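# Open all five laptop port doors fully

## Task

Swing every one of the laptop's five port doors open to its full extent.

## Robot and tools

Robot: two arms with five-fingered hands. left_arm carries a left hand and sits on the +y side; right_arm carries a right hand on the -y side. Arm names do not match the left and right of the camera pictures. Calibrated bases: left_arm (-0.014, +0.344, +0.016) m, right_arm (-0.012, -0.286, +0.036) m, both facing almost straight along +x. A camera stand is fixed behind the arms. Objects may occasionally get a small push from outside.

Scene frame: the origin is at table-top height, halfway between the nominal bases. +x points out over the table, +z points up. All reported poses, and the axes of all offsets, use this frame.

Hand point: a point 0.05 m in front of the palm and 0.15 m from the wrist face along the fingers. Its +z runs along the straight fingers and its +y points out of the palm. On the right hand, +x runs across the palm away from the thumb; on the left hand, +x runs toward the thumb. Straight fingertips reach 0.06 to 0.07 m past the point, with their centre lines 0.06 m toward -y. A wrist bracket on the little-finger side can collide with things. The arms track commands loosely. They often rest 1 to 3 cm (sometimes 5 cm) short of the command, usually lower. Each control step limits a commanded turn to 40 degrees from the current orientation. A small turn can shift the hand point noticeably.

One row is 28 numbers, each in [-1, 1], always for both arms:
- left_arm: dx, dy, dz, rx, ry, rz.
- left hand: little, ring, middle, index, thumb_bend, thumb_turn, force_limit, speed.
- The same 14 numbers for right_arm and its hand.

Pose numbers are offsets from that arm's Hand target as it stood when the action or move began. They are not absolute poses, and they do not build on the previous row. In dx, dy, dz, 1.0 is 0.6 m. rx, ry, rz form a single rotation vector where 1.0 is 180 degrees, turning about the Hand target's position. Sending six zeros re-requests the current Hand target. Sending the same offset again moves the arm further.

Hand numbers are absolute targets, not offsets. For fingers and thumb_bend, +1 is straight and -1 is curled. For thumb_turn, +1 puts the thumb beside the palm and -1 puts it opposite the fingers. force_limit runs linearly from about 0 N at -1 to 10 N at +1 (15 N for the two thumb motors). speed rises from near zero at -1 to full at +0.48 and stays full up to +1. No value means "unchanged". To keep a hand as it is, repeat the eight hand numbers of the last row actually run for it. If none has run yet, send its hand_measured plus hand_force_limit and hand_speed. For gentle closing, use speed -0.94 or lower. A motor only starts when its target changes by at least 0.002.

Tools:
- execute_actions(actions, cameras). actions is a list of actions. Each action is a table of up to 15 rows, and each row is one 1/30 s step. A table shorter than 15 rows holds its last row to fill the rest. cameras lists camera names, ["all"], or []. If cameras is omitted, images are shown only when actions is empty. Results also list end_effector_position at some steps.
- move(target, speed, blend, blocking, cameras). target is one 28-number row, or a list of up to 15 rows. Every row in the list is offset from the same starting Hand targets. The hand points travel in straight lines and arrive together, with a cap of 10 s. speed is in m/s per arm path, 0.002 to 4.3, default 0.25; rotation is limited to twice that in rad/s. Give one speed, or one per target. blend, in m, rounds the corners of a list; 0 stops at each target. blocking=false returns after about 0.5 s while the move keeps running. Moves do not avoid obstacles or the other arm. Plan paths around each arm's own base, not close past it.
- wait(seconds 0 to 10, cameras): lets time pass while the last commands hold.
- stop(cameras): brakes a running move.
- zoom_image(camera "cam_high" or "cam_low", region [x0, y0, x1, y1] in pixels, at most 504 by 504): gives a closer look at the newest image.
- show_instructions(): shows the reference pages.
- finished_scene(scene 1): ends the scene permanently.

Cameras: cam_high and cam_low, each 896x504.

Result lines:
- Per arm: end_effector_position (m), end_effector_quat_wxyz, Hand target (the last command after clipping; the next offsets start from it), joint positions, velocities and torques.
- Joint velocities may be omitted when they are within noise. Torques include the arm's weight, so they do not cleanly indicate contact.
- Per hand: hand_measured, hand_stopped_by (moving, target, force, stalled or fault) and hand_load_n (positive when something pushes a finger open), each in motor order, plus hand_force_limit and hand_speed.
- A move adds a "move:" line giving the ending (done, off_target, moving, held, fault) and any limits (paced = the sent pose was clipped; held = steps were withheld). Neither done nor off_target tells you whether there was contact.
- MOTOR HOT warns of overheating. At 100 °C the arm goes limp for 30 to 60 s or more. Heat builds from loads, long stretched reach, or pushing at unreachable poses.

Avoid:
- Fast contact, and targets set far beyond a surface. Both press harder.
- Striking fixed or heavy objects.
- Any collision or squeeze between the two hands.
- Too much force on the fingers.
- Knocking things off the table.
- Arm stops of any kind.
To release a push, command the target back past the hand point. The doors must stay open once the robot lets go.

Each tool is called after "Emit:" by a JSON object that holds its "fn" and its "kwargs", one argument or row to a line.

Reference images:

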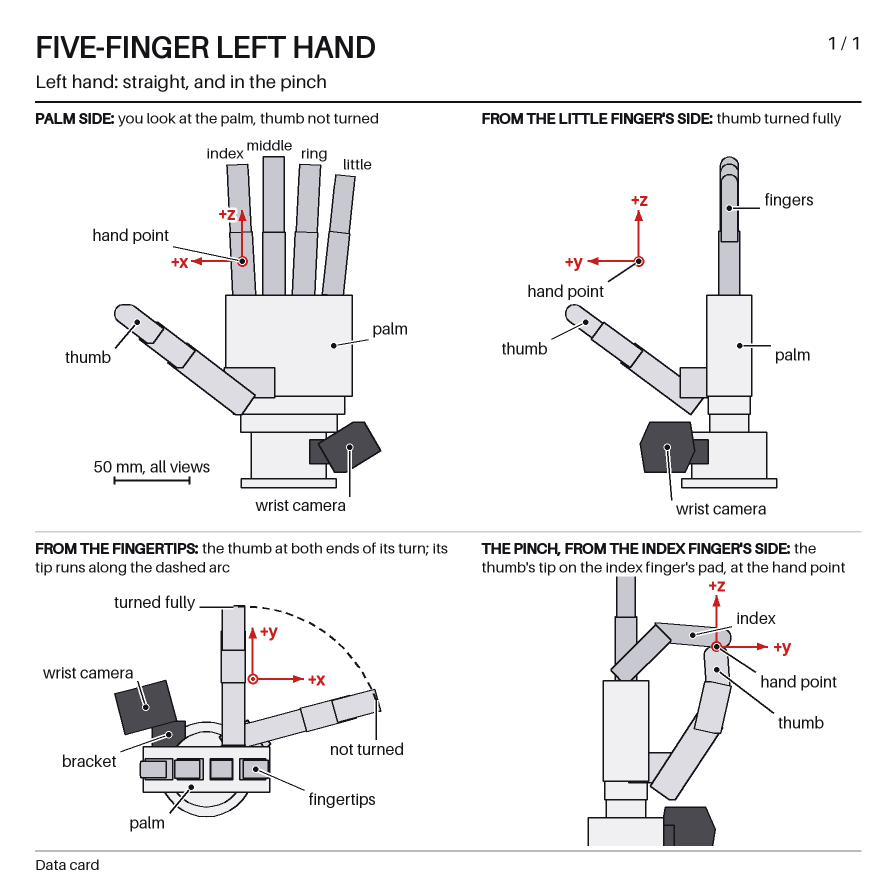

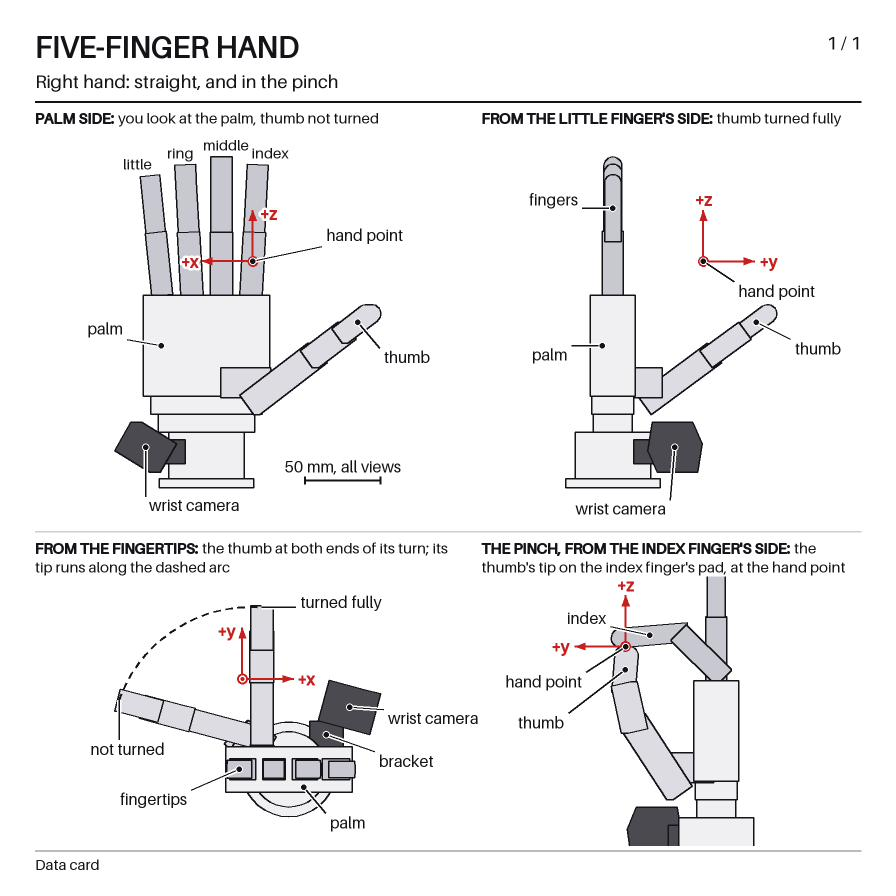

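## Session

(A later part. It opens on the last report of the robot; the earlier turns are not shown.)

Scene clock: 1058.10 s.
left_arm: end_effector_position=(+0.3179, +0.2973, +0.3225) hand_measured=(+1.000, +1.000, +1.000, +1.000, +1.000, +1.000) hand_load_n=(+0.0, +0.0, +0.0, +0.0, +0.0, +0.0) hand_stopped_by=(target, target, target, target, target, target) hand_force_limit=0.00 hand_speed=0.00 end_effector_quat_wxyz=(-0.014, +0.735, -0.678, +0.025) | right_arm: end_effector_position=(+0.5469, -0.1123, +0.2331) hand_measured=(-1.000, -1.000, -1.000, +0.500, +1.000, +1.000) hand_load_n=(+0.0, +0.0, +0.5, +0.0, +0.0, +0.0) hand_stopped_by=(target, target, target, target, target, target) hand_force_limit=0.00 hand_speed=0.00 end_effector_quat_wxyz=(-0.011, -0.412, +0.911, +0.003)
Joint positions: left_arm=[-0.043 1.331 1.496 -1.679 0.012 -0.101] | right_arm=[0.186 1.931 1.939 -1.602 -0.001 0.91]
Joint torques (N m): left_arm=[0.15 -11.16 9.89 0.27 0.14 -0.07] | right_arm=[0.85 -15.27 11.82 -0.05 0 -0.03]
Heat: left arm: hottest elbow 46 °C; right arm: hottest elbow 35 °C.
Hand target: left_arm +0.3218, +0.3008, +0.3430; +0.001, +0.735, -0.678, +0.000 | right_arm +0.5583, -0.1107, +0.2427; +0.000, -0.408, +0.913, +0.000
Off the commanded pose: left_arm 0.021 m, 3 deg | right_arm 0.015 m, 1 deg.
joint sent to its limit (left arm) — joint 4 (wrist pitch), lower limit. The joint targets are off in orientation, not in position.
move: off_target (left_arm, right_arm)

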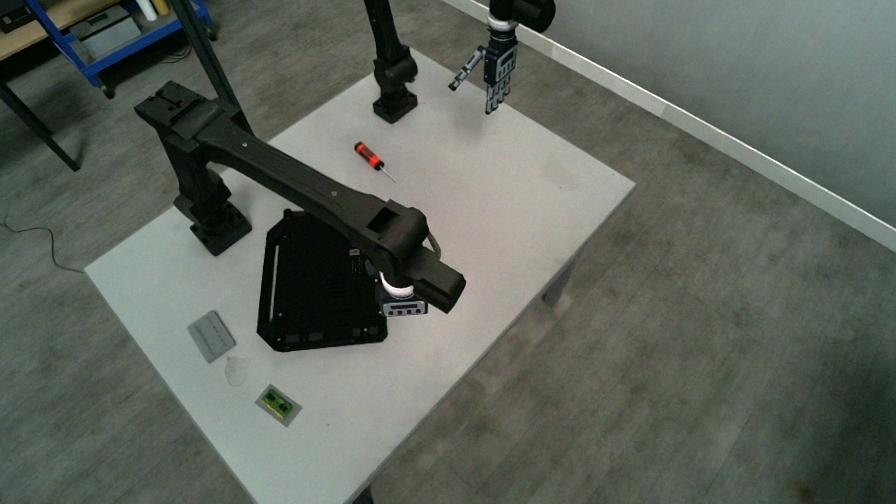

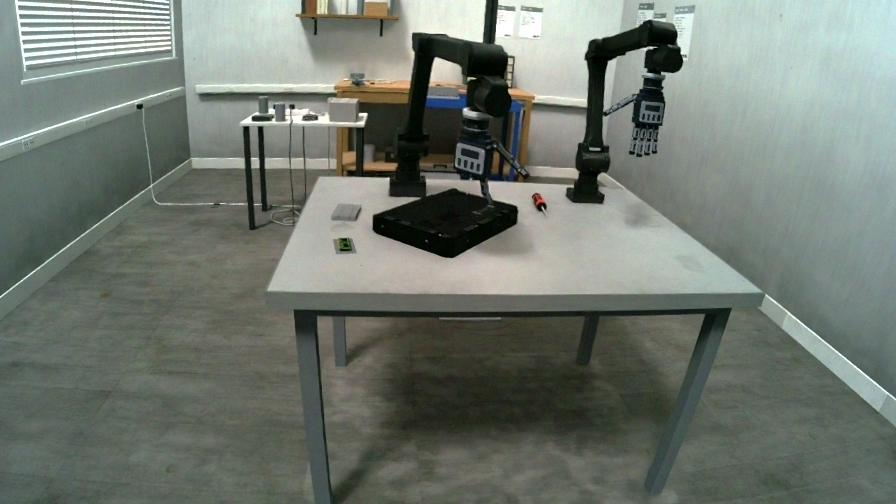

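Emit:
{"fn": "move", "kwargs": {
  "target": [
    [0,0,0,0,0,0, 1, 1, 1, 1, 1, 1, 0, 0, -0.1177,-0.2498,-0.15,0,0,0,-1,-1,-1,0.5,1,1,0,0],
    [0,0,0,0,0,0, 1, 1, 1, 1, 1, 1, 0, 0, -0.1177,-0.2498,-0.27,0,0,0,-1,-1,-1,0.5,1,1,0,0]
  ],
  "speed": [0.2,0.1],
  "blend": [0.02,0],
  "cameras": ["cam_low"]
}}

Emit:
{"fn": "zoom_image", "kwargs": {
  "camera": "cam_low",
  "region": [386, 185, 466, 265]
}}

Scene clock: 1139.80 s.
left_arm: end_effector_position=(+0.3179, +0.2973, +0.3225) hand_measured=(+1.000, +1.000, +1.000, +1.000, +1.000, +1.000) hand_load_n=(+0.0, +0.0, +0.0, +0.0, +0.0, +0.0) hand_stopped_by=(target, target, target, target, target, target) hand_force_limit=0.00 hand_speed=0.00 end_effector_quat_wxyz=(-0.014, +0.735, -0.678, +0.025) | right_arm: end_effector_position=(+0.4850, -0.2600, +0.0851) hand_measured=(-1.000, -1.000, -1.000, +0.500, +1.000, +1.000) hand_load_n=(+0.0, +0.0, +0.0, +0.0, +0.0, +0.0) hand_stopped_by=(target, target, target, target, target, target) hand_force_limit=0.00 hand_speed=0.00 end_effector_quat_wxyz=(-0.002, -0.406, +0.914, -0.001)
Joint positions: left_arm=[-0.043 1.331 1.496 -1.679 0.012 -0.101] | right_arm=[-0.071 1.814 1.368 -1.128 0.003 0.666]
Joint torques (N m): left_arm=[0.21 -11.16 9.81 0.28 0.2 -0.01] | right_arm=[1.08 -13.39 7.01 0.85 -0.15 -0.15]
Heat: left arm: hottest elbow 47 °C; right arm: hottest elbow 38 °C.
Hand target: left_arm +0.3218, +0.3008, +0.3430; +0.001, +0.735, -0.678, +0.000 | right_arm +0.4877, -0.2606, +0.0807; +0.000, -0.408, +0.913, +0.000
Off the commanded pose: left_arm 0.021 m, 3 deg | right_arm 0.005 m, 0 deg.
joint sent to its limit (left arm) — joint 4 (wrist pitch), lower limit. The joint targets are off in orientation, not in position.
move: off_target (left_arm)
Images, in order (width x height): cam_low 896x504.

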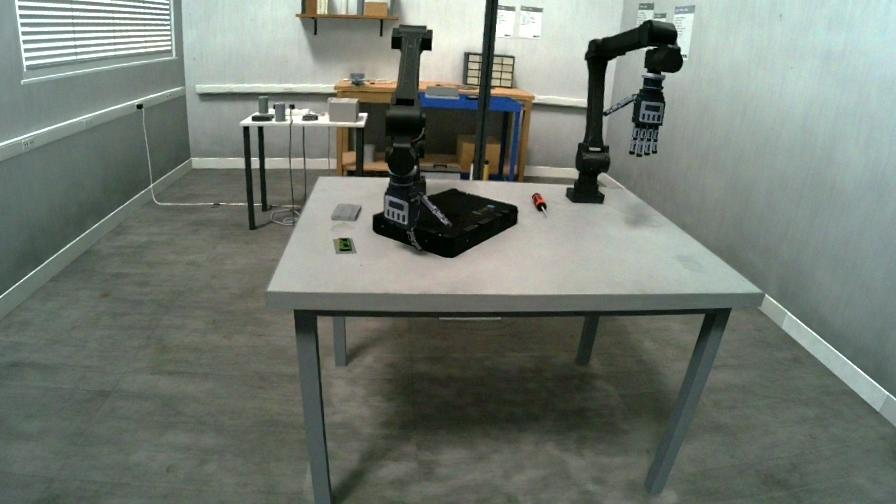

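Scaled by 6.300 from the camera's 896x504 image, which has a finer 1280x720 frame.

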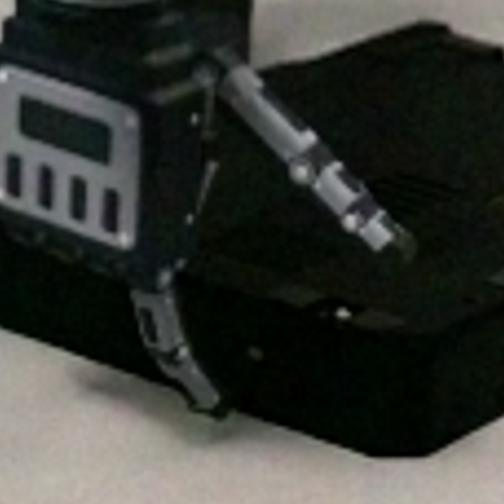

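Emit:
{"fn": "move", "kwargs": {
  "target": [
    [0,0,0,0,0,0, 1, 1, 1, 1, 1, 1, 0, 0, -0.0538,0.0325,-0.02,0,0,0,-1,-1,-1,0.5,1,1,0,0]
  ],
  "speed": 0.06,
  "cameras": ["cam_low"]
}}

Emit:
{"fn": "zoom_image", "kwargs": {
  "camera": "cam_low",
  "region": [386, 185, 466, 265]
}}

Scene clock: 1154.20 s.
left_arm: end_effector_position=(+0.3179, +0.2973, +0.3225) hand_measured=(+1.000, +1.000, +1.000, +1.000, +1.000, +1.000) hand_load_n=(+0.0, +0.0, +0.0, +0.0, +0.0, +0.0) hand_stopped_by=(target, target, target, target, target, target) hand_force_limit=0.00 hand_speed=0.00 end_effector_quat_wxyz=(-0.014, +0.735, -0.678, +0.025) | right_arm: end_effector_position=(+0.4596, -0.2485, +0.0709) hand_measured=(-1.000, -1.000, -1.000, +0.500, +1.000, +1.000) hand_load_n=(+0.0, +0.0, +0.0, -0.5, +0.0, +0.0) hand_stopped_by=(target, target, target, target, target, target) hand_force_limit=0.00 hand_speed=0.00 end_effector_quat_wxyz=(+0.001, -0.404, +0.915, -0.002)
Joint positions: left_arm=[-0.043 1.331 1.496 -1.679 0.012 -0.101] | right_arm=[-0.052 1.766 1.259 -1.06 0.003 0.688]
Joint torques (N m): left_arm=[0.5 -10.93 9.83 0.21 0.21 0] | right_arm=[2.37 -13.92 5.48 0.64 -0.12 -0.02]
Heat: left arm: hottest elbow 47 °C; right arm: hottest elbow 36 °C.
Hand target: left_arm +0.3218, +0.3008, +0.3430; +0.001, +0.735, -0.678, +0.000 | right_arm +0.4554, -0.2412, +0.0687; +0.000, -0.408, +0.913, +0.000
Off the commanded pose: left_arm 0.021 m, 3 deg | right_arm 0.009 m, 1 deg.
joint sent to its limit (left arm) — joint 4 (wrist pitch), lower limit. The joint targets are off in orientation, not in position.
move: off_target (left_arm)
Images, in order (width x height): cam_low 896x504.

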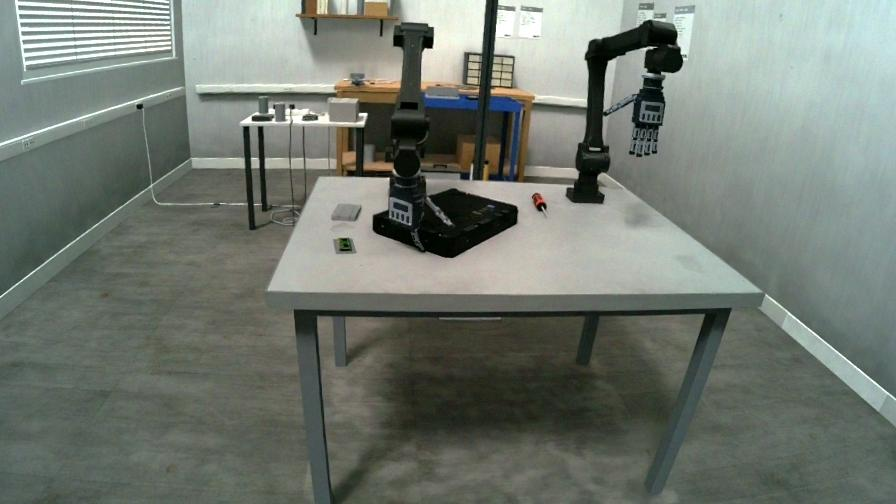

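Scaled by 6.300 from the camera's 896x504 image, which has a finer 1280x720 frame.

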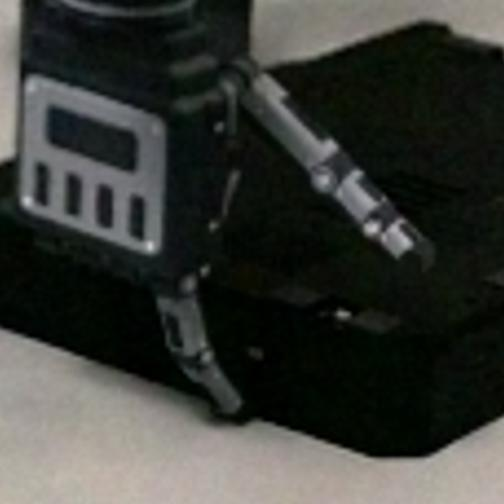

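Emit:
{"fn": "move", "kwargs": {
  "target": [
    [0,0,0,0,0,0, 1, 1, 1, 1, 1, 1, 0, 0, -0.015,0.0167,0.01,0,0,0,-1,-1,-1,0.5,1,1,0,0],
    [0,0,0,0,0,0, 1, 1, 1, 1, 1, 1, 0, 0, -0.015,0.0167,0.06,0,0,0,-1,-1,-1,0.5,1,1,0,0]
  ],
  "speed": 0.05,
  "cameras": ["cam_low"]
}}

Emit:
{"fn": "zoom_image", "kwargs": {
  "camera": "cam_low",
  "region": [386, 185, 466, 265]
}}

Scene clock: 1170.00 s.
left_arm: end_effector_position=(+0.3179, +0.2973, +0.3225) hand_measured=(+1.000, +1.000, +1.000, +1.000, +1.000, +1.000) hand_load_n=(+0.0, +0.0, +0.0, +0.0, +0.0, +0.0) hand_stopped_by=(target, target, target, target, target, target) hand_force_limit=0.00 hand_speed=0.00 end_effector_quat_wxyz=(-0.014, +0.735, -0.678, +0.025) | right_arm: end_effector_position=(+0.4532, -0.2472, +0.0815) hand_measured=(-1.000, -1.000, -1.000, +0.500, +1.000, +1.000) hand_load_n=(+0.0, +0.0, +0.0, +12.0, +0.0, +0.0) hand_stopped_by=(target, target, target, target, target, target) hand_force_limit=0.00 hand_speed=0.00 end_effector_quat_wxyz=(-0.001, -0.390, +0.921, -0.011)
Joint positions: left_arm=[-0.043 1.331 1.496 -1.679 0.012 -0.101] | right_arm=[-0.044 1.729 1.242 -1.076 0.02 0.727]
Joint torques (N m): left_arm=[0.91 -11.11 9.78 0.31 0.15 0] | right_arm=[2.96 -14.86 8.44 -1.63 -0.9 -0.21]
Heat: left arm: hottest elbow 47 °C; right arm: hottest elbow 35 °C.
Hand target: left_arm +0.3218, +0.3008, +0.3430; +0.001, +0.735, -0.678, +0.000 | right_arm +0.4464, -0.2312, +0.1047; +0.000, -0.408, +0.913, +0.000
Off the commanded pose: left_arm 0.021 m, 3 deg | right_arm 0.029 m, 3 deg.
joint sent to its limit (left arm) — joint 4 (wrist pitch), lower limit. The joint targets are off in orientation, not in position.
move: off_target (left_arm, right_arm)
Images, in order (width x height): cam_low 896x504.

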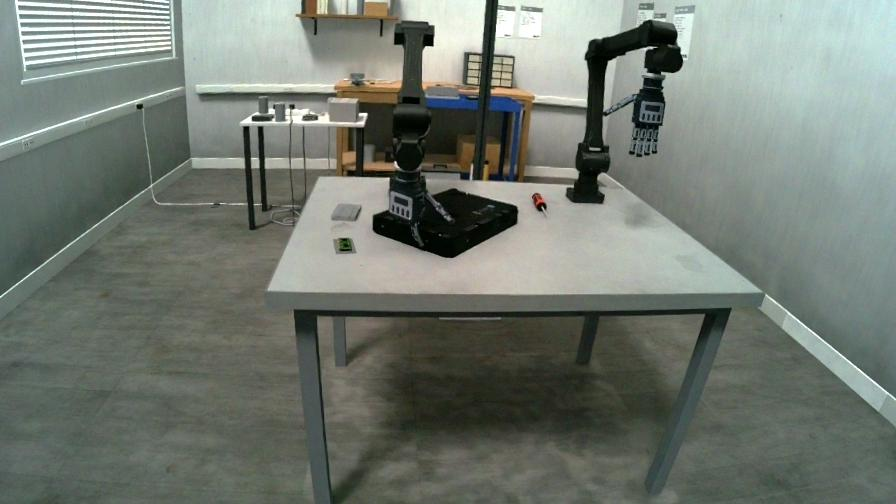

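Scaled by 6.300 from the camera's 896x504 image, which has a finer 1280x720 frame.

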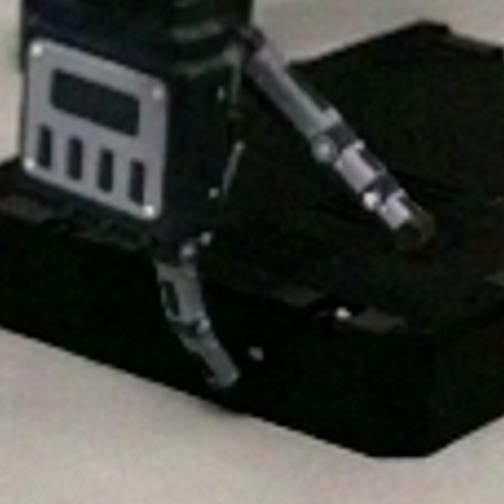

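Emit:
{"fn": "move", "kwargs": {
  "target": [
    [0,0,0,0,0,0, 1, 1, 1, 1, 1, 1, 0, 0, 0.0125,-0.0111,0,0,0,0,-1,-1,-1,0.5,1,1,0,0]
  ],
  "speed": 0.05,
  "cameras": ["cam_low"]
}}

Emit:
{"fn": "zoom_image", "kwargs": {
  "camera": "cam_low",
  "region": [386, 185, 466, 265]
}}

Scene clock: 1186.07 s.
left_arm: end_effector_position=(+0.3179, +0.2973, +0.3225) hand_measured=(+1.000, +1.000, +1.000, +1.000, +1.000, +1.000) hand_load_n=(+0.0, +0.0, +0.0, +0.0, +0.0, +0.0) hand_stopped_by=(target, target, target, target, target, target) hand_force_limit=0.00 hand_speed=0.00 end_effector_quat_wxyz=(-0.014, +0.735, -0.678, +0.025) | right_arm: end_effector_position=(+0.4539, -0.2474, +0.0870) hand_measured=(-1.000, -1.000, -1.000, +0.500, +1.000, +1.000) hand_load_n=(+0.0, +0.0, +0.0, +9.0, +0.0, +0.0) hand_stopped_by=(target, target, target, target, target, target) hand_force_limit=0.00 hand_speed=0.00 end_effector_quat_wxyz=(-0.004, -0.392, +0.920, -0.010)
Joint positions: left_arm=[-0.043 1.331 1.496 -1.679 0.012 -0.101] | right_arm=[-0.044 1.729 1.258 -1.098 0.021 0.722]
Joint torques (N m): left_arm=[0.62 -11.11 9.74 0.12 0.17 0.04] | right_arm=[2.37 -14.21 9.14 -0.96 -0.92 -0.28]
Heat: left arm: hottest elbow 47 °C; right arm: hottest elbow 35 °C.
Hand target: left_arm +0.3218, +0.3008, +0.3430; +0.001, +0.735, -0.678, +0.000 | right_arm +0.4539, -0.2378, +0.1047; +0.000, -0.408, +0.913, +0.000
Off the commanded pose: left_arm 0.021 m, 3 deg | right_arm 0.020 m, 2 deg.
joint sent to its limit (left arm) — joint 4 (wrist pitch), lower limit. The joint targets are off in orientation, not in position.
move: off_target (left_arm, right_arm)
Images, in order (width x height): cam_low 896x504.

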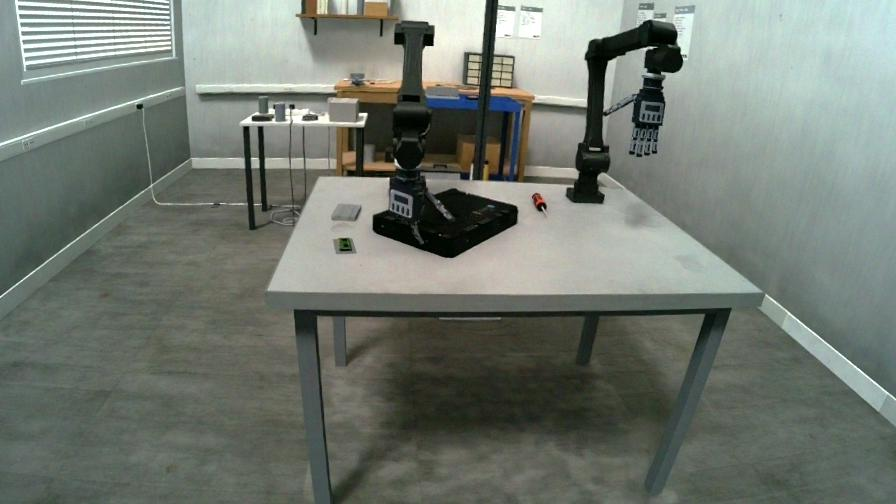

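Scaled by 6.300 from the camera's 896x504 image, which has a finer 1280x720 frame.

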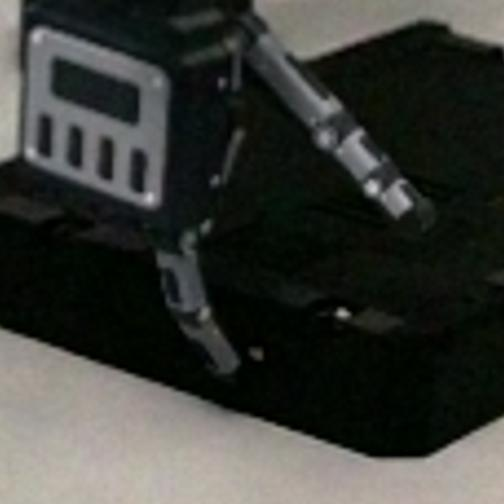

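Emit:
{"fn": "move", "kwargs": {
  "target": [
    [0,0,0,0,0,0, 1, 1, 1, 1, 1, 1, 0, 0, 0.01,-0.0089,0.01,0,0,0,-1,-1,-1,0.5,1,1,0,0]
  ],
  "speed": 0.05,
  "cameras": ["cam_low"]
}}

Emit:
{"fn": "zoom_image", "kwargs": {
  "camera": "cam_low",
  "region": [386, 185, 466, 265]
}}

Scene clock: 1196.10 s.
left_arm: end_effector_position=(+0.3179, +0.2973, +0.3225) hand_measured=(+1.000, +1.000, +1.000, +1.000, +1.000, +1.000) hand_load_n=(+0.0, +0.0, +0.0, +0.0, +0.0, +0.0) hand_stopped_by=(target, target, target, target, target, target) hand_force_limit=0.00 hand_speed=0.00 end_effector_quat_wxyz=(-0.014, +0.735, -0.678, +0.025) | right_arm: end_effector_position=(+0.4546, -0.2479, +0.0948) hand_measured=(-1.000, -1.000, -1.000, +0.500, +1.000, +1.000) hand_load_n=(+0.0, +0.0, +0.0, +7.0, +0.0, -0.5) hand_stopped_by=(target, target, target, target, target, target) hand_force_limit=0.00 hand_speed=0.00 end_effector_quat_wxyz=(-0.007, -0.397, +0.918, -0.006)
Joint positions: left_arm=[-0.043 1.331 1.496 -1.679 0.012 -0.101] | right_arm=[-0.046 1.729 1.279 -1.128 0.017 0.709]
Joint torques (N m): left_arm=[0.85 -10.81 9.7 0.1 0.18 0.01] | right_arm=[1.96 -13.51 9.85 -0.69 -0.75 -0.23]
Heat: left arm: hottest elbow 47 °C; right arm: hottest elbow 35 °C.
Hand target: left_arm +0.3218, +0.3008, +0.3430; +0.001, +0.735, -0.678, +0.000 | right_arm +0.4600, -0.2430, +0.1107; +0.000, -0.408, +0.913, +0.000
Off the commanded pose: left_arm 0.021 m, 3 deg | right_arm 0.017 m, 2 deg.
joint sent to its limit (left arm) — joint 4 (wrist pitch), lower limit. The joint targets are off in orientation, not in position.
move: off_target (left_arm, right_arm)
Images, in order (width x height): cam_low 896x504.

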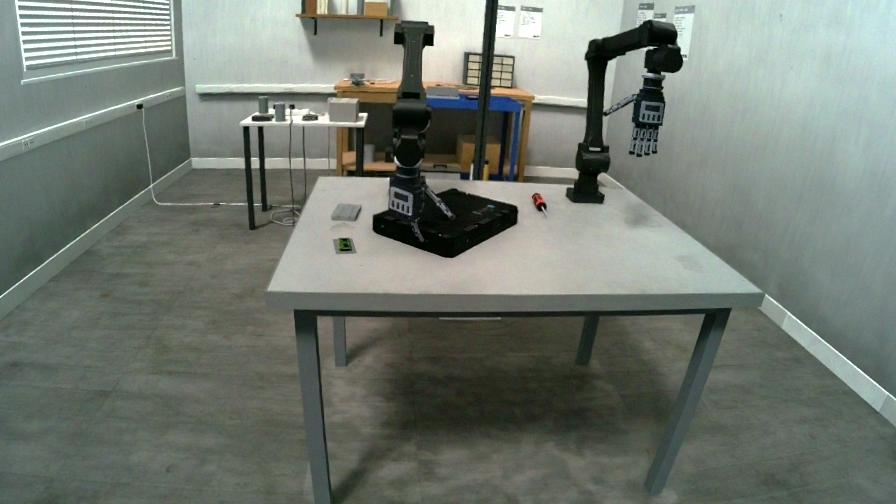

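Scaled by 6.300 from the camera's 896x504 image, which has a finer 1280x720 frame.

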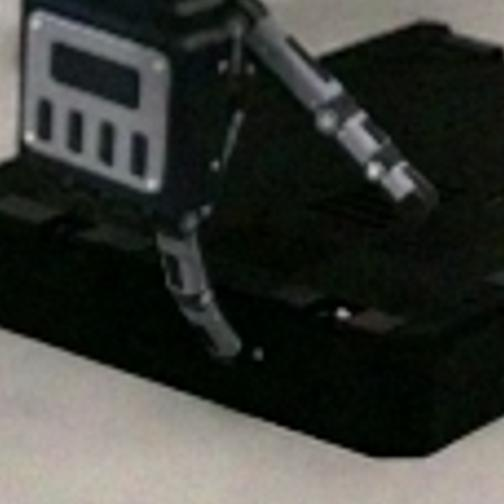

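Emit:
{"fn": "zoom_image", "kwargs": {
  "camera": "cam_low",
  "region": [485, 205, 517, 240]
}}

Emit:
{"fn": "zoom_image", "kwargs": {
  "camera": "cam_low",
  "region": [455, 210, 500, 255]
}}

Scaled by 14.400 from the camera's 896x504 image, which has a finer 1280x720 frame.

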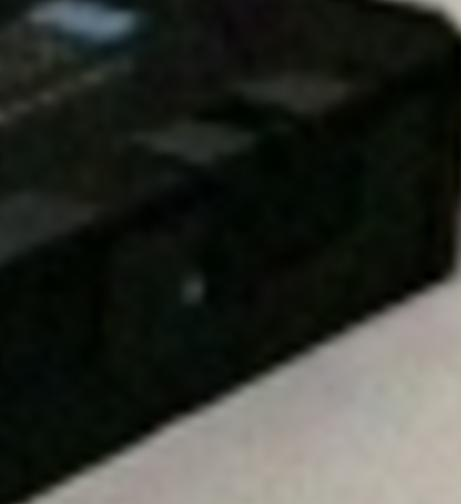

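Scaled by 11.200 from the camera's 896x504 image, which has a finer 1280x720 frame.

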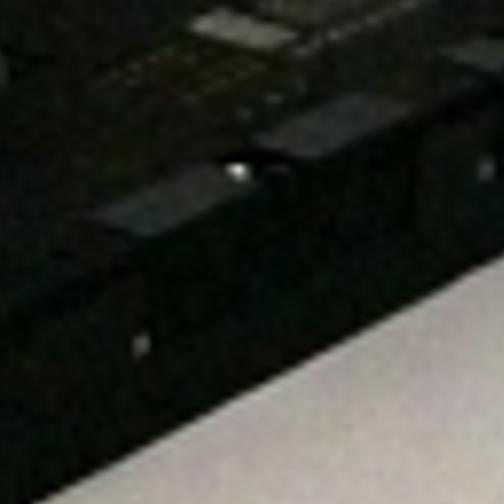

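Emit:
{"fn": "move", "kwargs": {
  "target": [
    [0,0,0,0,0,0, 1, 1, 1, 1, 1, 1, 0, 0, 0.02,-0.0178,0.0,0,0,0,-1,-1,-1,0.5,1,1,0,0],
    [0,0,0,0,0,0, 1, 1, 1, 1, 1, 1, 0, 0, 0.02,-0.0178,0.04,0,0,0,-1,-1,-1,0.5,1,1,0,0]
  ],
  "speed": 0.05,
  "cameras": ["cam_low"]
}}

Emit:
{"fn": "zoom_image", "kwargs": {
  "camera": "cam_low",
  "region": [386, 185, 466, 265]
}}

Scene clock: 1279.13 s.
left_arm: end_effector_position=(+0.3179, +0.2973, +0.3225) hand_measured=(+1.000, +1.000, +1.000, +1.000, +1.000, +1.000) hand_load_n=(+0.0, +0.0, +0.0, +0.0, +0.0, +0.0) hand_stopped_by=(target, target, target, target, target, target) hand_force_limit=0.00 hand_speed=0.00 end_effector_quat_wxyz=(-0.014, +0.735, -0.678, +0.025) | right_arm: end_effector_position=(+0.4573, -0.2496, +0.1173) hand_measured=(-1.000, -1.000, -1.000, +0.500, +1.000, +1.000) hand_load_n=(+0.0, +0.0, +0.5, +0.5, +0.0, +0.0) hand_stopped_by=(target, target, target, target, target, target) hand_force_limit=0.00 hand_speed=0.00 end_effector_quat_wxyz=(-0.017, -0.408, +0.913, +0.007)
Joint positions: left_arm=[-0.043 1.331 1.496 -1.679 0.012 -0.101] | right_arm=[-0.053 1.736 1.348 -1.219 0.003 0.678]
Joint torques (N m): left_arm=[0.62 -10.81 9.7 0.25 0.14 0.04] | right_arm=[0.26 -13.57 10.76 -0.06 -0.13 -0.15]
Heat: left arm: hottest elbow 48 °C; right arm: hottest elbow 35 °C.
Hand target: left_arm +0.3218, +0.3008, +0.3430; +0.001, +0.735, -0.678, +0.000 | right_arm +0.4720, -0.2538, +0.1348; +0.000, -0.408, +0.913, +0.000
Off the commanded pose: left_arm 0.021 m, 3 deg | right_arm 0.023 m, 2 deg.
joint sent to its limit (left arm) — joint 4 (wrist pitch), lower limit. The joint targets are off in orientation, not in position.
move: off_target (left_arm, right_arm)
Images, in order (width x height): cam_low 896x504.

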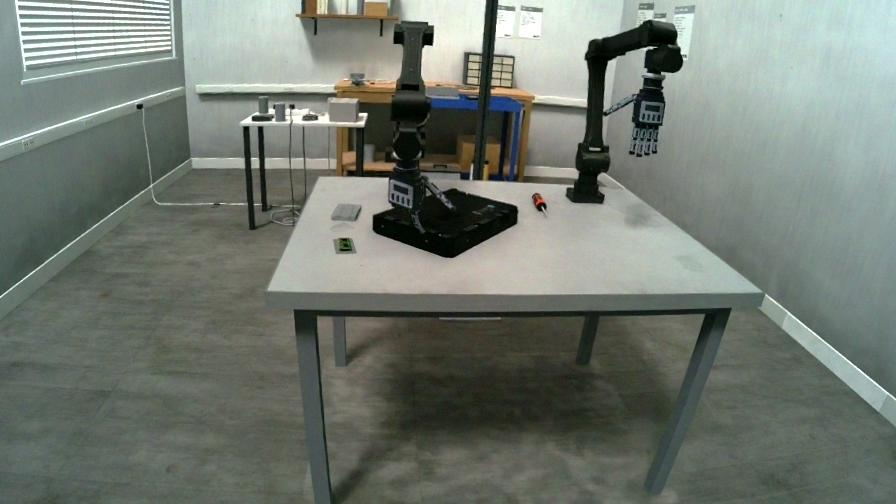

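Scaled by 6.300 from the camera's 896x504 image, which has a finer 1280x720 frame.

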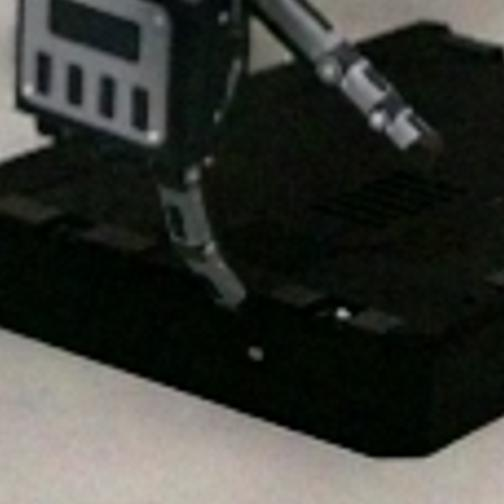

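Emit:
{"fn": "move", "kwargs": {
  "target": [
    [0,0,0,0,0,0, 1, 1, 1, 1, 1, 1, 0, 0, -0.01,0.0089,-0.04,0,0,0,-1,-1,-1,0.5,1,1,0,0],
    [0,0,0,0,0,0, 1, 1, 1, 1, 1, 1, 0, 0, -0.0348,0.0312,-0.06,0,0,0,-1,-1,-1,0.5,1,1,0,0],
    [0,0,0,0,0,0, 1, 1, 1, 1, 1, 1, 0, 0, -0.0348,0.0312,-0.12,0,0,0,-1,-1,-1,0.5,1,1,0,0]
  ],
  "speed": 0.05,
  "cameras": ["cam_low"]
}}

Emit:
{"fn": "zoom_image", "kwargs": {
  "camera": "cam_low",
  "region": [386, 185, 466, 265]
}}

Scene clock: 1297.93 s.
left_arm: end_effector_position=(+0.3179, +0.2973, +0.3225) hand_measured=(+1.000, +1.000, +1.000, +1.000, +1.000, +1.000) hand_load_n=(+0.0, +0.0, +0.0, +0.0, +0.0, +0.0) hand_stopped_by=(target, target, target, target, target, target) hand_force_limit=0.00 hand_speed=0.00 end_effector_quat_wxyz=(-0.014, +0.735, -0.678, +0.025) | right_arm: end_effector_position=(+0.4570, -0.2453, +0.0748) hand_measured=(-1.000, -1.000, -1.000, +0.500, +1.000, +1.000) hand_load_n=(+0.0, +0.0, +0.0, +1.5, +0.0, +0.0) hand_stopped_by=(target, target, target, target, target, target) hand_force_limit=0.00 hand_speed=0.00 end_effector_quat_wxyz=(+0.011, -0.400, +0.916, -0.009)
Joint positions: left_arm=[-0.043 1.331 1.496 -1.679 0.012 -0.101] | right_arm=[-0.045 1.738 1.232 -1.037 0.006 0.704]
Joint torques (N m): left_arm=[0.5 -10.93 9.8 0.31 0.16 -0.01] | right_arm=[2.55 -11.4 5.87 0.54 -0.33 -0.07]
Heat: left arm: hottest elbow 48 °C; right arm: hottest elbow 36 °C.
Hand target: left_arm +0.3218, +0.3008, +0.3430; +0.001, +0.735, -0.678, +0.000 | right_arm +0.4511, -0.2351, +0.0627; +0.000, -0.408, +0.913, +0.000
Off the commanded pose: left_arm 0.021 m, 3 deg | right_arm 0.017 m, 2 deg.
joint sent to its limit (left arm) — joint 4 (wrist pitch), lower limit. The joint targets are off in orientation, not in position.
move: off_target (left_arm, right_arm)
Images, in order (width x height): cam_low 896x504.

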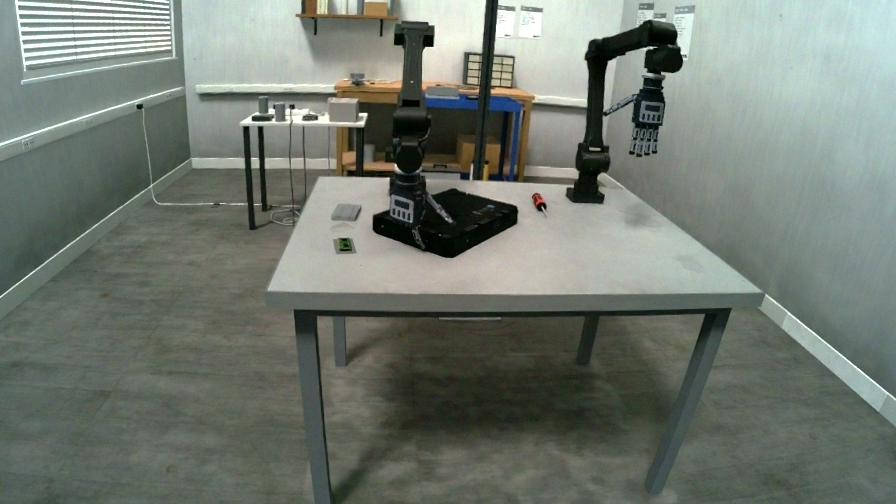

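Scaled by 6.300 from the camera's 896x504 image, which has a finer 1280x720 frame.

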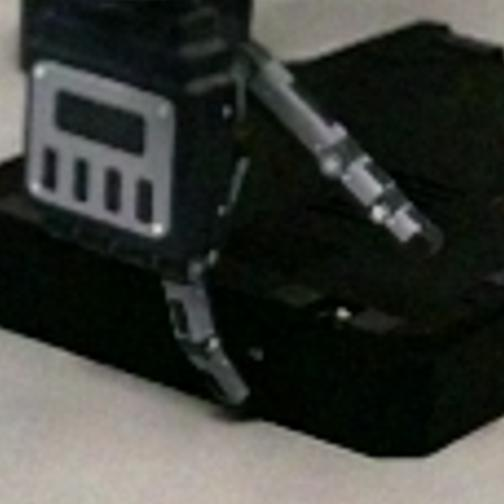

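Emit:
{"fn": "move", "kwargs": {
  "target": [
    [0,0,0,0,0,0, 1, 1, 1, 1, 1, 1, 0, 0, 0.072,-0.072,0.06,0,0,0,-1,-1,-1,0.5,1,1,0,0],
    [0,0,0,0,0,0, 1, 1, 1, 1, 1, 1, 0, 0, -0.0985,-0.1132,0.0522,0,0,0,1,1,1,1,1,1,0,0]
  ],
  "speed": 0.1,
  "cameras": ["cam_low"]
}}

Emit:
{"fn": "zoom_image", "kwargs": {
  "camera": "cam_low",
  "region": [366, 165, 526, 265]
}}

Scene clock: 1374.93 s.
left_arm: end_effector_position=(+0.3179, +0.2973, +0.3225) hand_measured=(+1.000, +1.000, +1.000, +1.000, +1.000, +1.000) hand_load_n=(+0.0, +0.0, +0.0, +0.0, +0.0, +0.0) hand_stopped_by=(target, target, target, target, target, target) hand_force_limit=0.00 hand_speed=0.00 end_effector_quat_wxyz=(-0.014, +0.735, -0.678, +0.025) | right_arm: end_effector_position=(+0.3791, -0.2880, +0.1216) hand_measured=(+0.778, +0.598, +0.512, +1.000, +1.000, +1.000) hand_load_n=(-13.0, -14.0, -12.5, +2.0, +0.0, +0.0) hand_stopped_by=(stalled, stalled, stalled, target, target, target) hand_force_limit=0.00 hand_speed=0.00 end_effector_quat_wxyz=(+0.004, -0.401, +0.916, +0.016)
Joint positions: left_arm=[-0.043 1.331 1.496 -1.679 0.012 -0.101] | right_arm=[-0.171 1.535 1.102 -1.149 -0.031 0.575]
Joint torques (N m): left_arm=[0.09 -11.28 9.78 0.18 0.14 0.02] | right_arm=[-0.15 -6.36 6.6 2.91 1.27 -0.32]
Heat: left arm: hottest elbow 48 °C; right arm: hottest elbow 34 °C.
Hand target: left_arm +0.3218, +0.3008, +0.3430; +0.001, +0.735, -0.678, +0.000 | right_arm +0.3920, -0.3030, +0.0940; +0.000, -0.408, +0.913, +0.000
Off the commanded pose: left_arm 0.021 m, 3 deg | right_arm 0.034 m, 2 deg.
joint sent to its limit (left arm) — joint 4 (wrist pitch), lower limit. The joint targets are off in orientation, not in position.
move: off_target (left_arm, right_arm); target 2's new numbers were sent with right_arm's hand 0.013 m and 2 deg from that target
Images, in order (width x height): cam_low 896x504.

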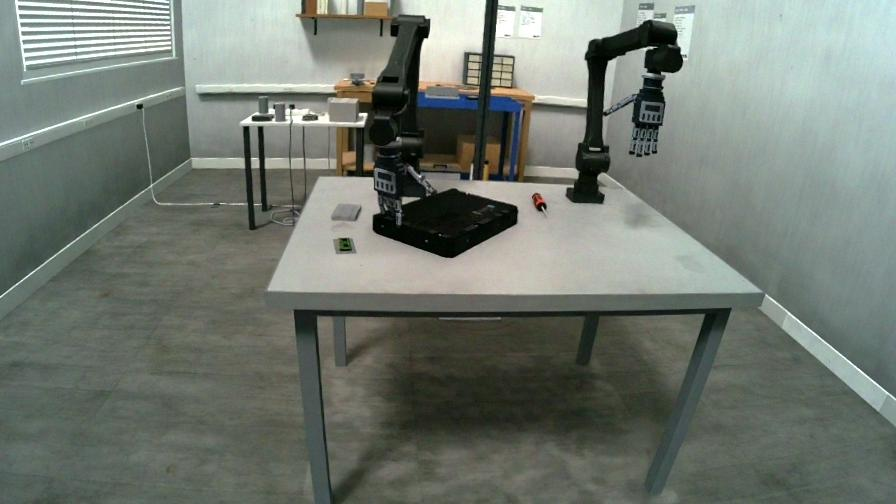

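Scaled by 3.150 from the camera's 896x504 image, which has a finer 1280x720 frame.

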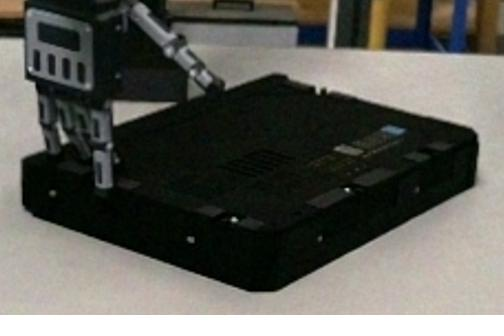

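Emit:
{"fn": "move", "kwargs": {
  "target": [
    [0,0,0,0,0,0, 1, 1, 1, 1, 1, 1, 0, 0, -0.02,0.025,0.11,0,0,0,1,1,1,1,1,1,0,0]
  ],
  "speed": 0.15,
  "cameras": ["cam_low"]
}}

Emit:
{"fn": "zoom_image", "kwargs": {
  "camera": "cam_low",
  "region": [366, 165, 526, 265]
}}

Scene clock: 1383.53 s.
left_arm: end_effector_position=(+0.3179, +0.2973, +0.3225) hand_measured=(+1.000, +1.000, +1.000, +1.000, +1.000, +1.000) hand_load_n=(+0.0, +0.0, +0.0, +0.0, +0.0, +0.0) hand_stopped_by=(target, target, target, target, target, target) hand_force_limit=0.00 hand_speed=0.00 end_effector_quat_wxyz=(-0.014, +0.735, -0.678, +0.025) | right_arm: end_effector_position=(+0.3652, -0.2879, +0.1398) hand_measured=(+0.780, +0.600, +0.512, +1.000, +1.000, +1.000) hand_load_n=(+0.0, +0.0, +0.0, +0.0, +0.0, +0.0) hand_stopped_by=(stalled, stalled, stalled, target, target, target) hand_force_limit=0.00 hand_speed=0.00 end_effector_quat_wxyz=(-0.021, -0.402, +0.915, +0.013)
Joint positions: left_arm=[-0.043 1.331 1.496 -1.679 0.012 -0.101] | right_arm=[-0.162 1.507 1.123 -1.236 0 0.583]
Joint torques (N m): left_arm=[0.73 -10.7 9.81 0.23 0.14 0] | right_arm=[1.85 -11.16 10.82 -0.08 -0.01 -0.15]
Heat: left arm: hottest elbow 49 °C; right arm: hottest elbow 34 °C.
Hand target: left_arm +0.3218, +0.3008, +0.3430; +0.001, +0.735, -0.678, +0.000 | right_arm +0.3799, -0.2880, +0.1600; +0.000, -0.408, +0.913, +0.000
Off the commanded pose: left_arm 0.021 m, 3 deg | right_arm 0.025 m, 3 deg.
joint sent to its limit (left arm) — joint 4 (wrist pitch), lower limit. The joint targets are off in orientation, not in position.
move: off_target (left_arm, right_arm)
Images, in order (width x height): cam_low 896x504.

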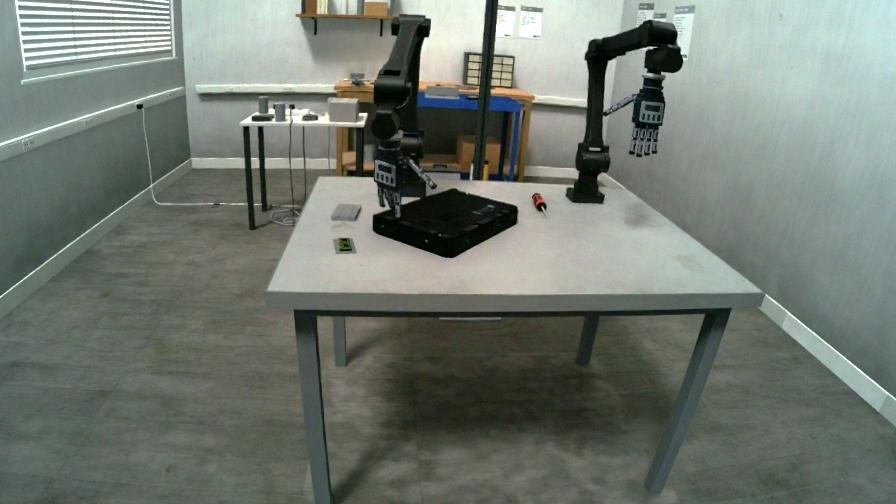

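Scaled by 3.150 from the camera's 896x504 image, which has a finer 1280x720 frame.

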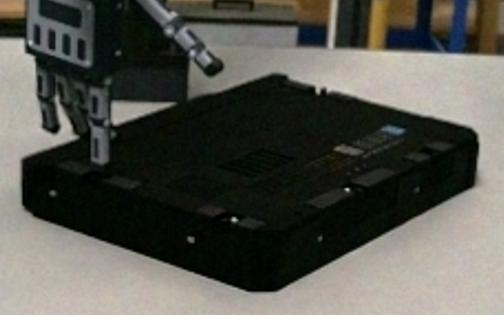

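Emit:
{"fn": "move", "kwargs": {
  "target": [
    [0,0,0,0,0,0, 1, 1, 1, 1, 1, 1, 0, 0, 0.05,-0.045,0.0,0,0,0,0.98,0.98,0.98,1,1,1,0,0],
    [0,0,0,0,0,0, 1, 1, 1, 1, 1, 1, 0, 0, 0.05,-0.045,-0.09,0,0,0,0.98,0.98,0.98,1,1,1,0,0]
  ],
  "speed": 0.15,
  "cameras": ["cam_low","cam_high"]
}}

Emit:
{"fn": "zoom_image", "kwargs": {
  "camera": "cam_low",
  "region": [366, 165, 526, 265]
}}

Scene clock: 1398.43 s.
left_arm: end_effector_position=(+0.3179, +0.2973, +0.3225) hand_measured=(+1.000, +1.000, +1.000, +1.000, +1.000, +1.000) hand_load_n=(+0.0, +0.0, +0.0, +0.0, +0.0, +0.0) hand_stopped_by=(target, target, target, target, target, target) hand_force_limit=0.00 hand_speed=0.00 end_effector_quat_wxyz=(-0.014, +0.735, -0.678, +0.025) | right_arm: end_effector_position=(+0.4063, -0.3118, +0.1079) hand_measured=(+0.980, +0.980, +0.980, +1.000, +1.000, +1.000) hand_load_n=(-0.5, +0.0, +0.0, +0.0, +0.0, +0.0) hand_stopped_by=(target, target, target, target, target, target) hand_force_limit=0.00 hand_speed=0.00 end_effector_quat_wxyz=(-0.004, -0.407, +0.913, +0.002)
Joint positions: left_arm=[-0.043 1.331 1.496 -1.679 0.012 -0.101] | right_arm=[-0.199 1.625 1.176 -1.131 0 0.535]
Joint torques (N m): left_arm=[0.15 -10.81 9.68 0.24 0.14 0] | right_arm=[0.26 -11.11 7.2 0.9 -0.02 -0.18]
Heat: left arm: hottest elbow 49 °C; right arm: hottest elbow 34 °C.
Hand target: left_arm +0.3218, +0.3008, +0.3430; +0.001, +0.735, -0.678, +0.000 | right_arm +0.4099, -0.3150, +0.1061; +0.000, -0.408, +0.913, +0.000
Off the commanded pose: left_arm 0.021 m, 3 deg | right_arm 0.005 m, 1 deg.
joint sent to its limit (left arm) — joint 4 (wrist pitch), lower limit. The joint targets are off in orientation, not in position.
move: off_target (left_arm)

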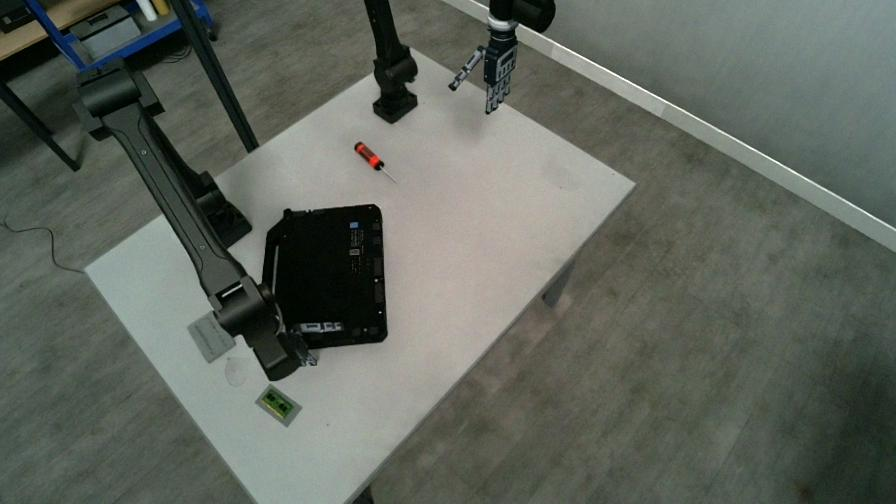

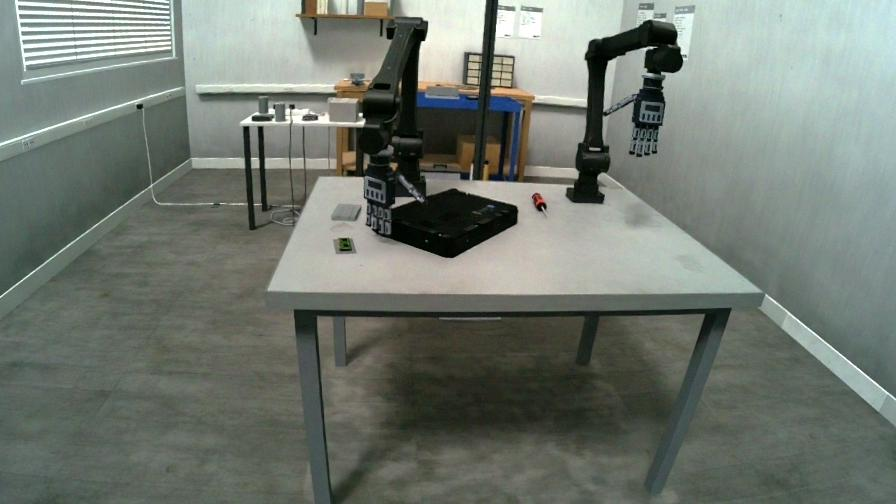

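Scaled by 3.150 from the camera's 896x504 image, which has a finer 1280x720 frame.

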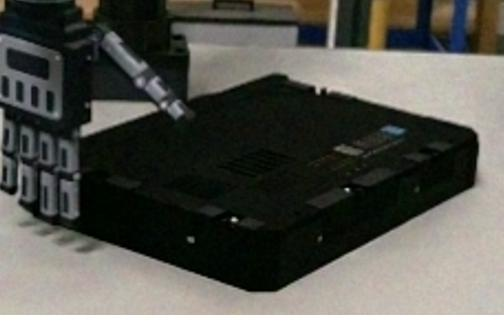

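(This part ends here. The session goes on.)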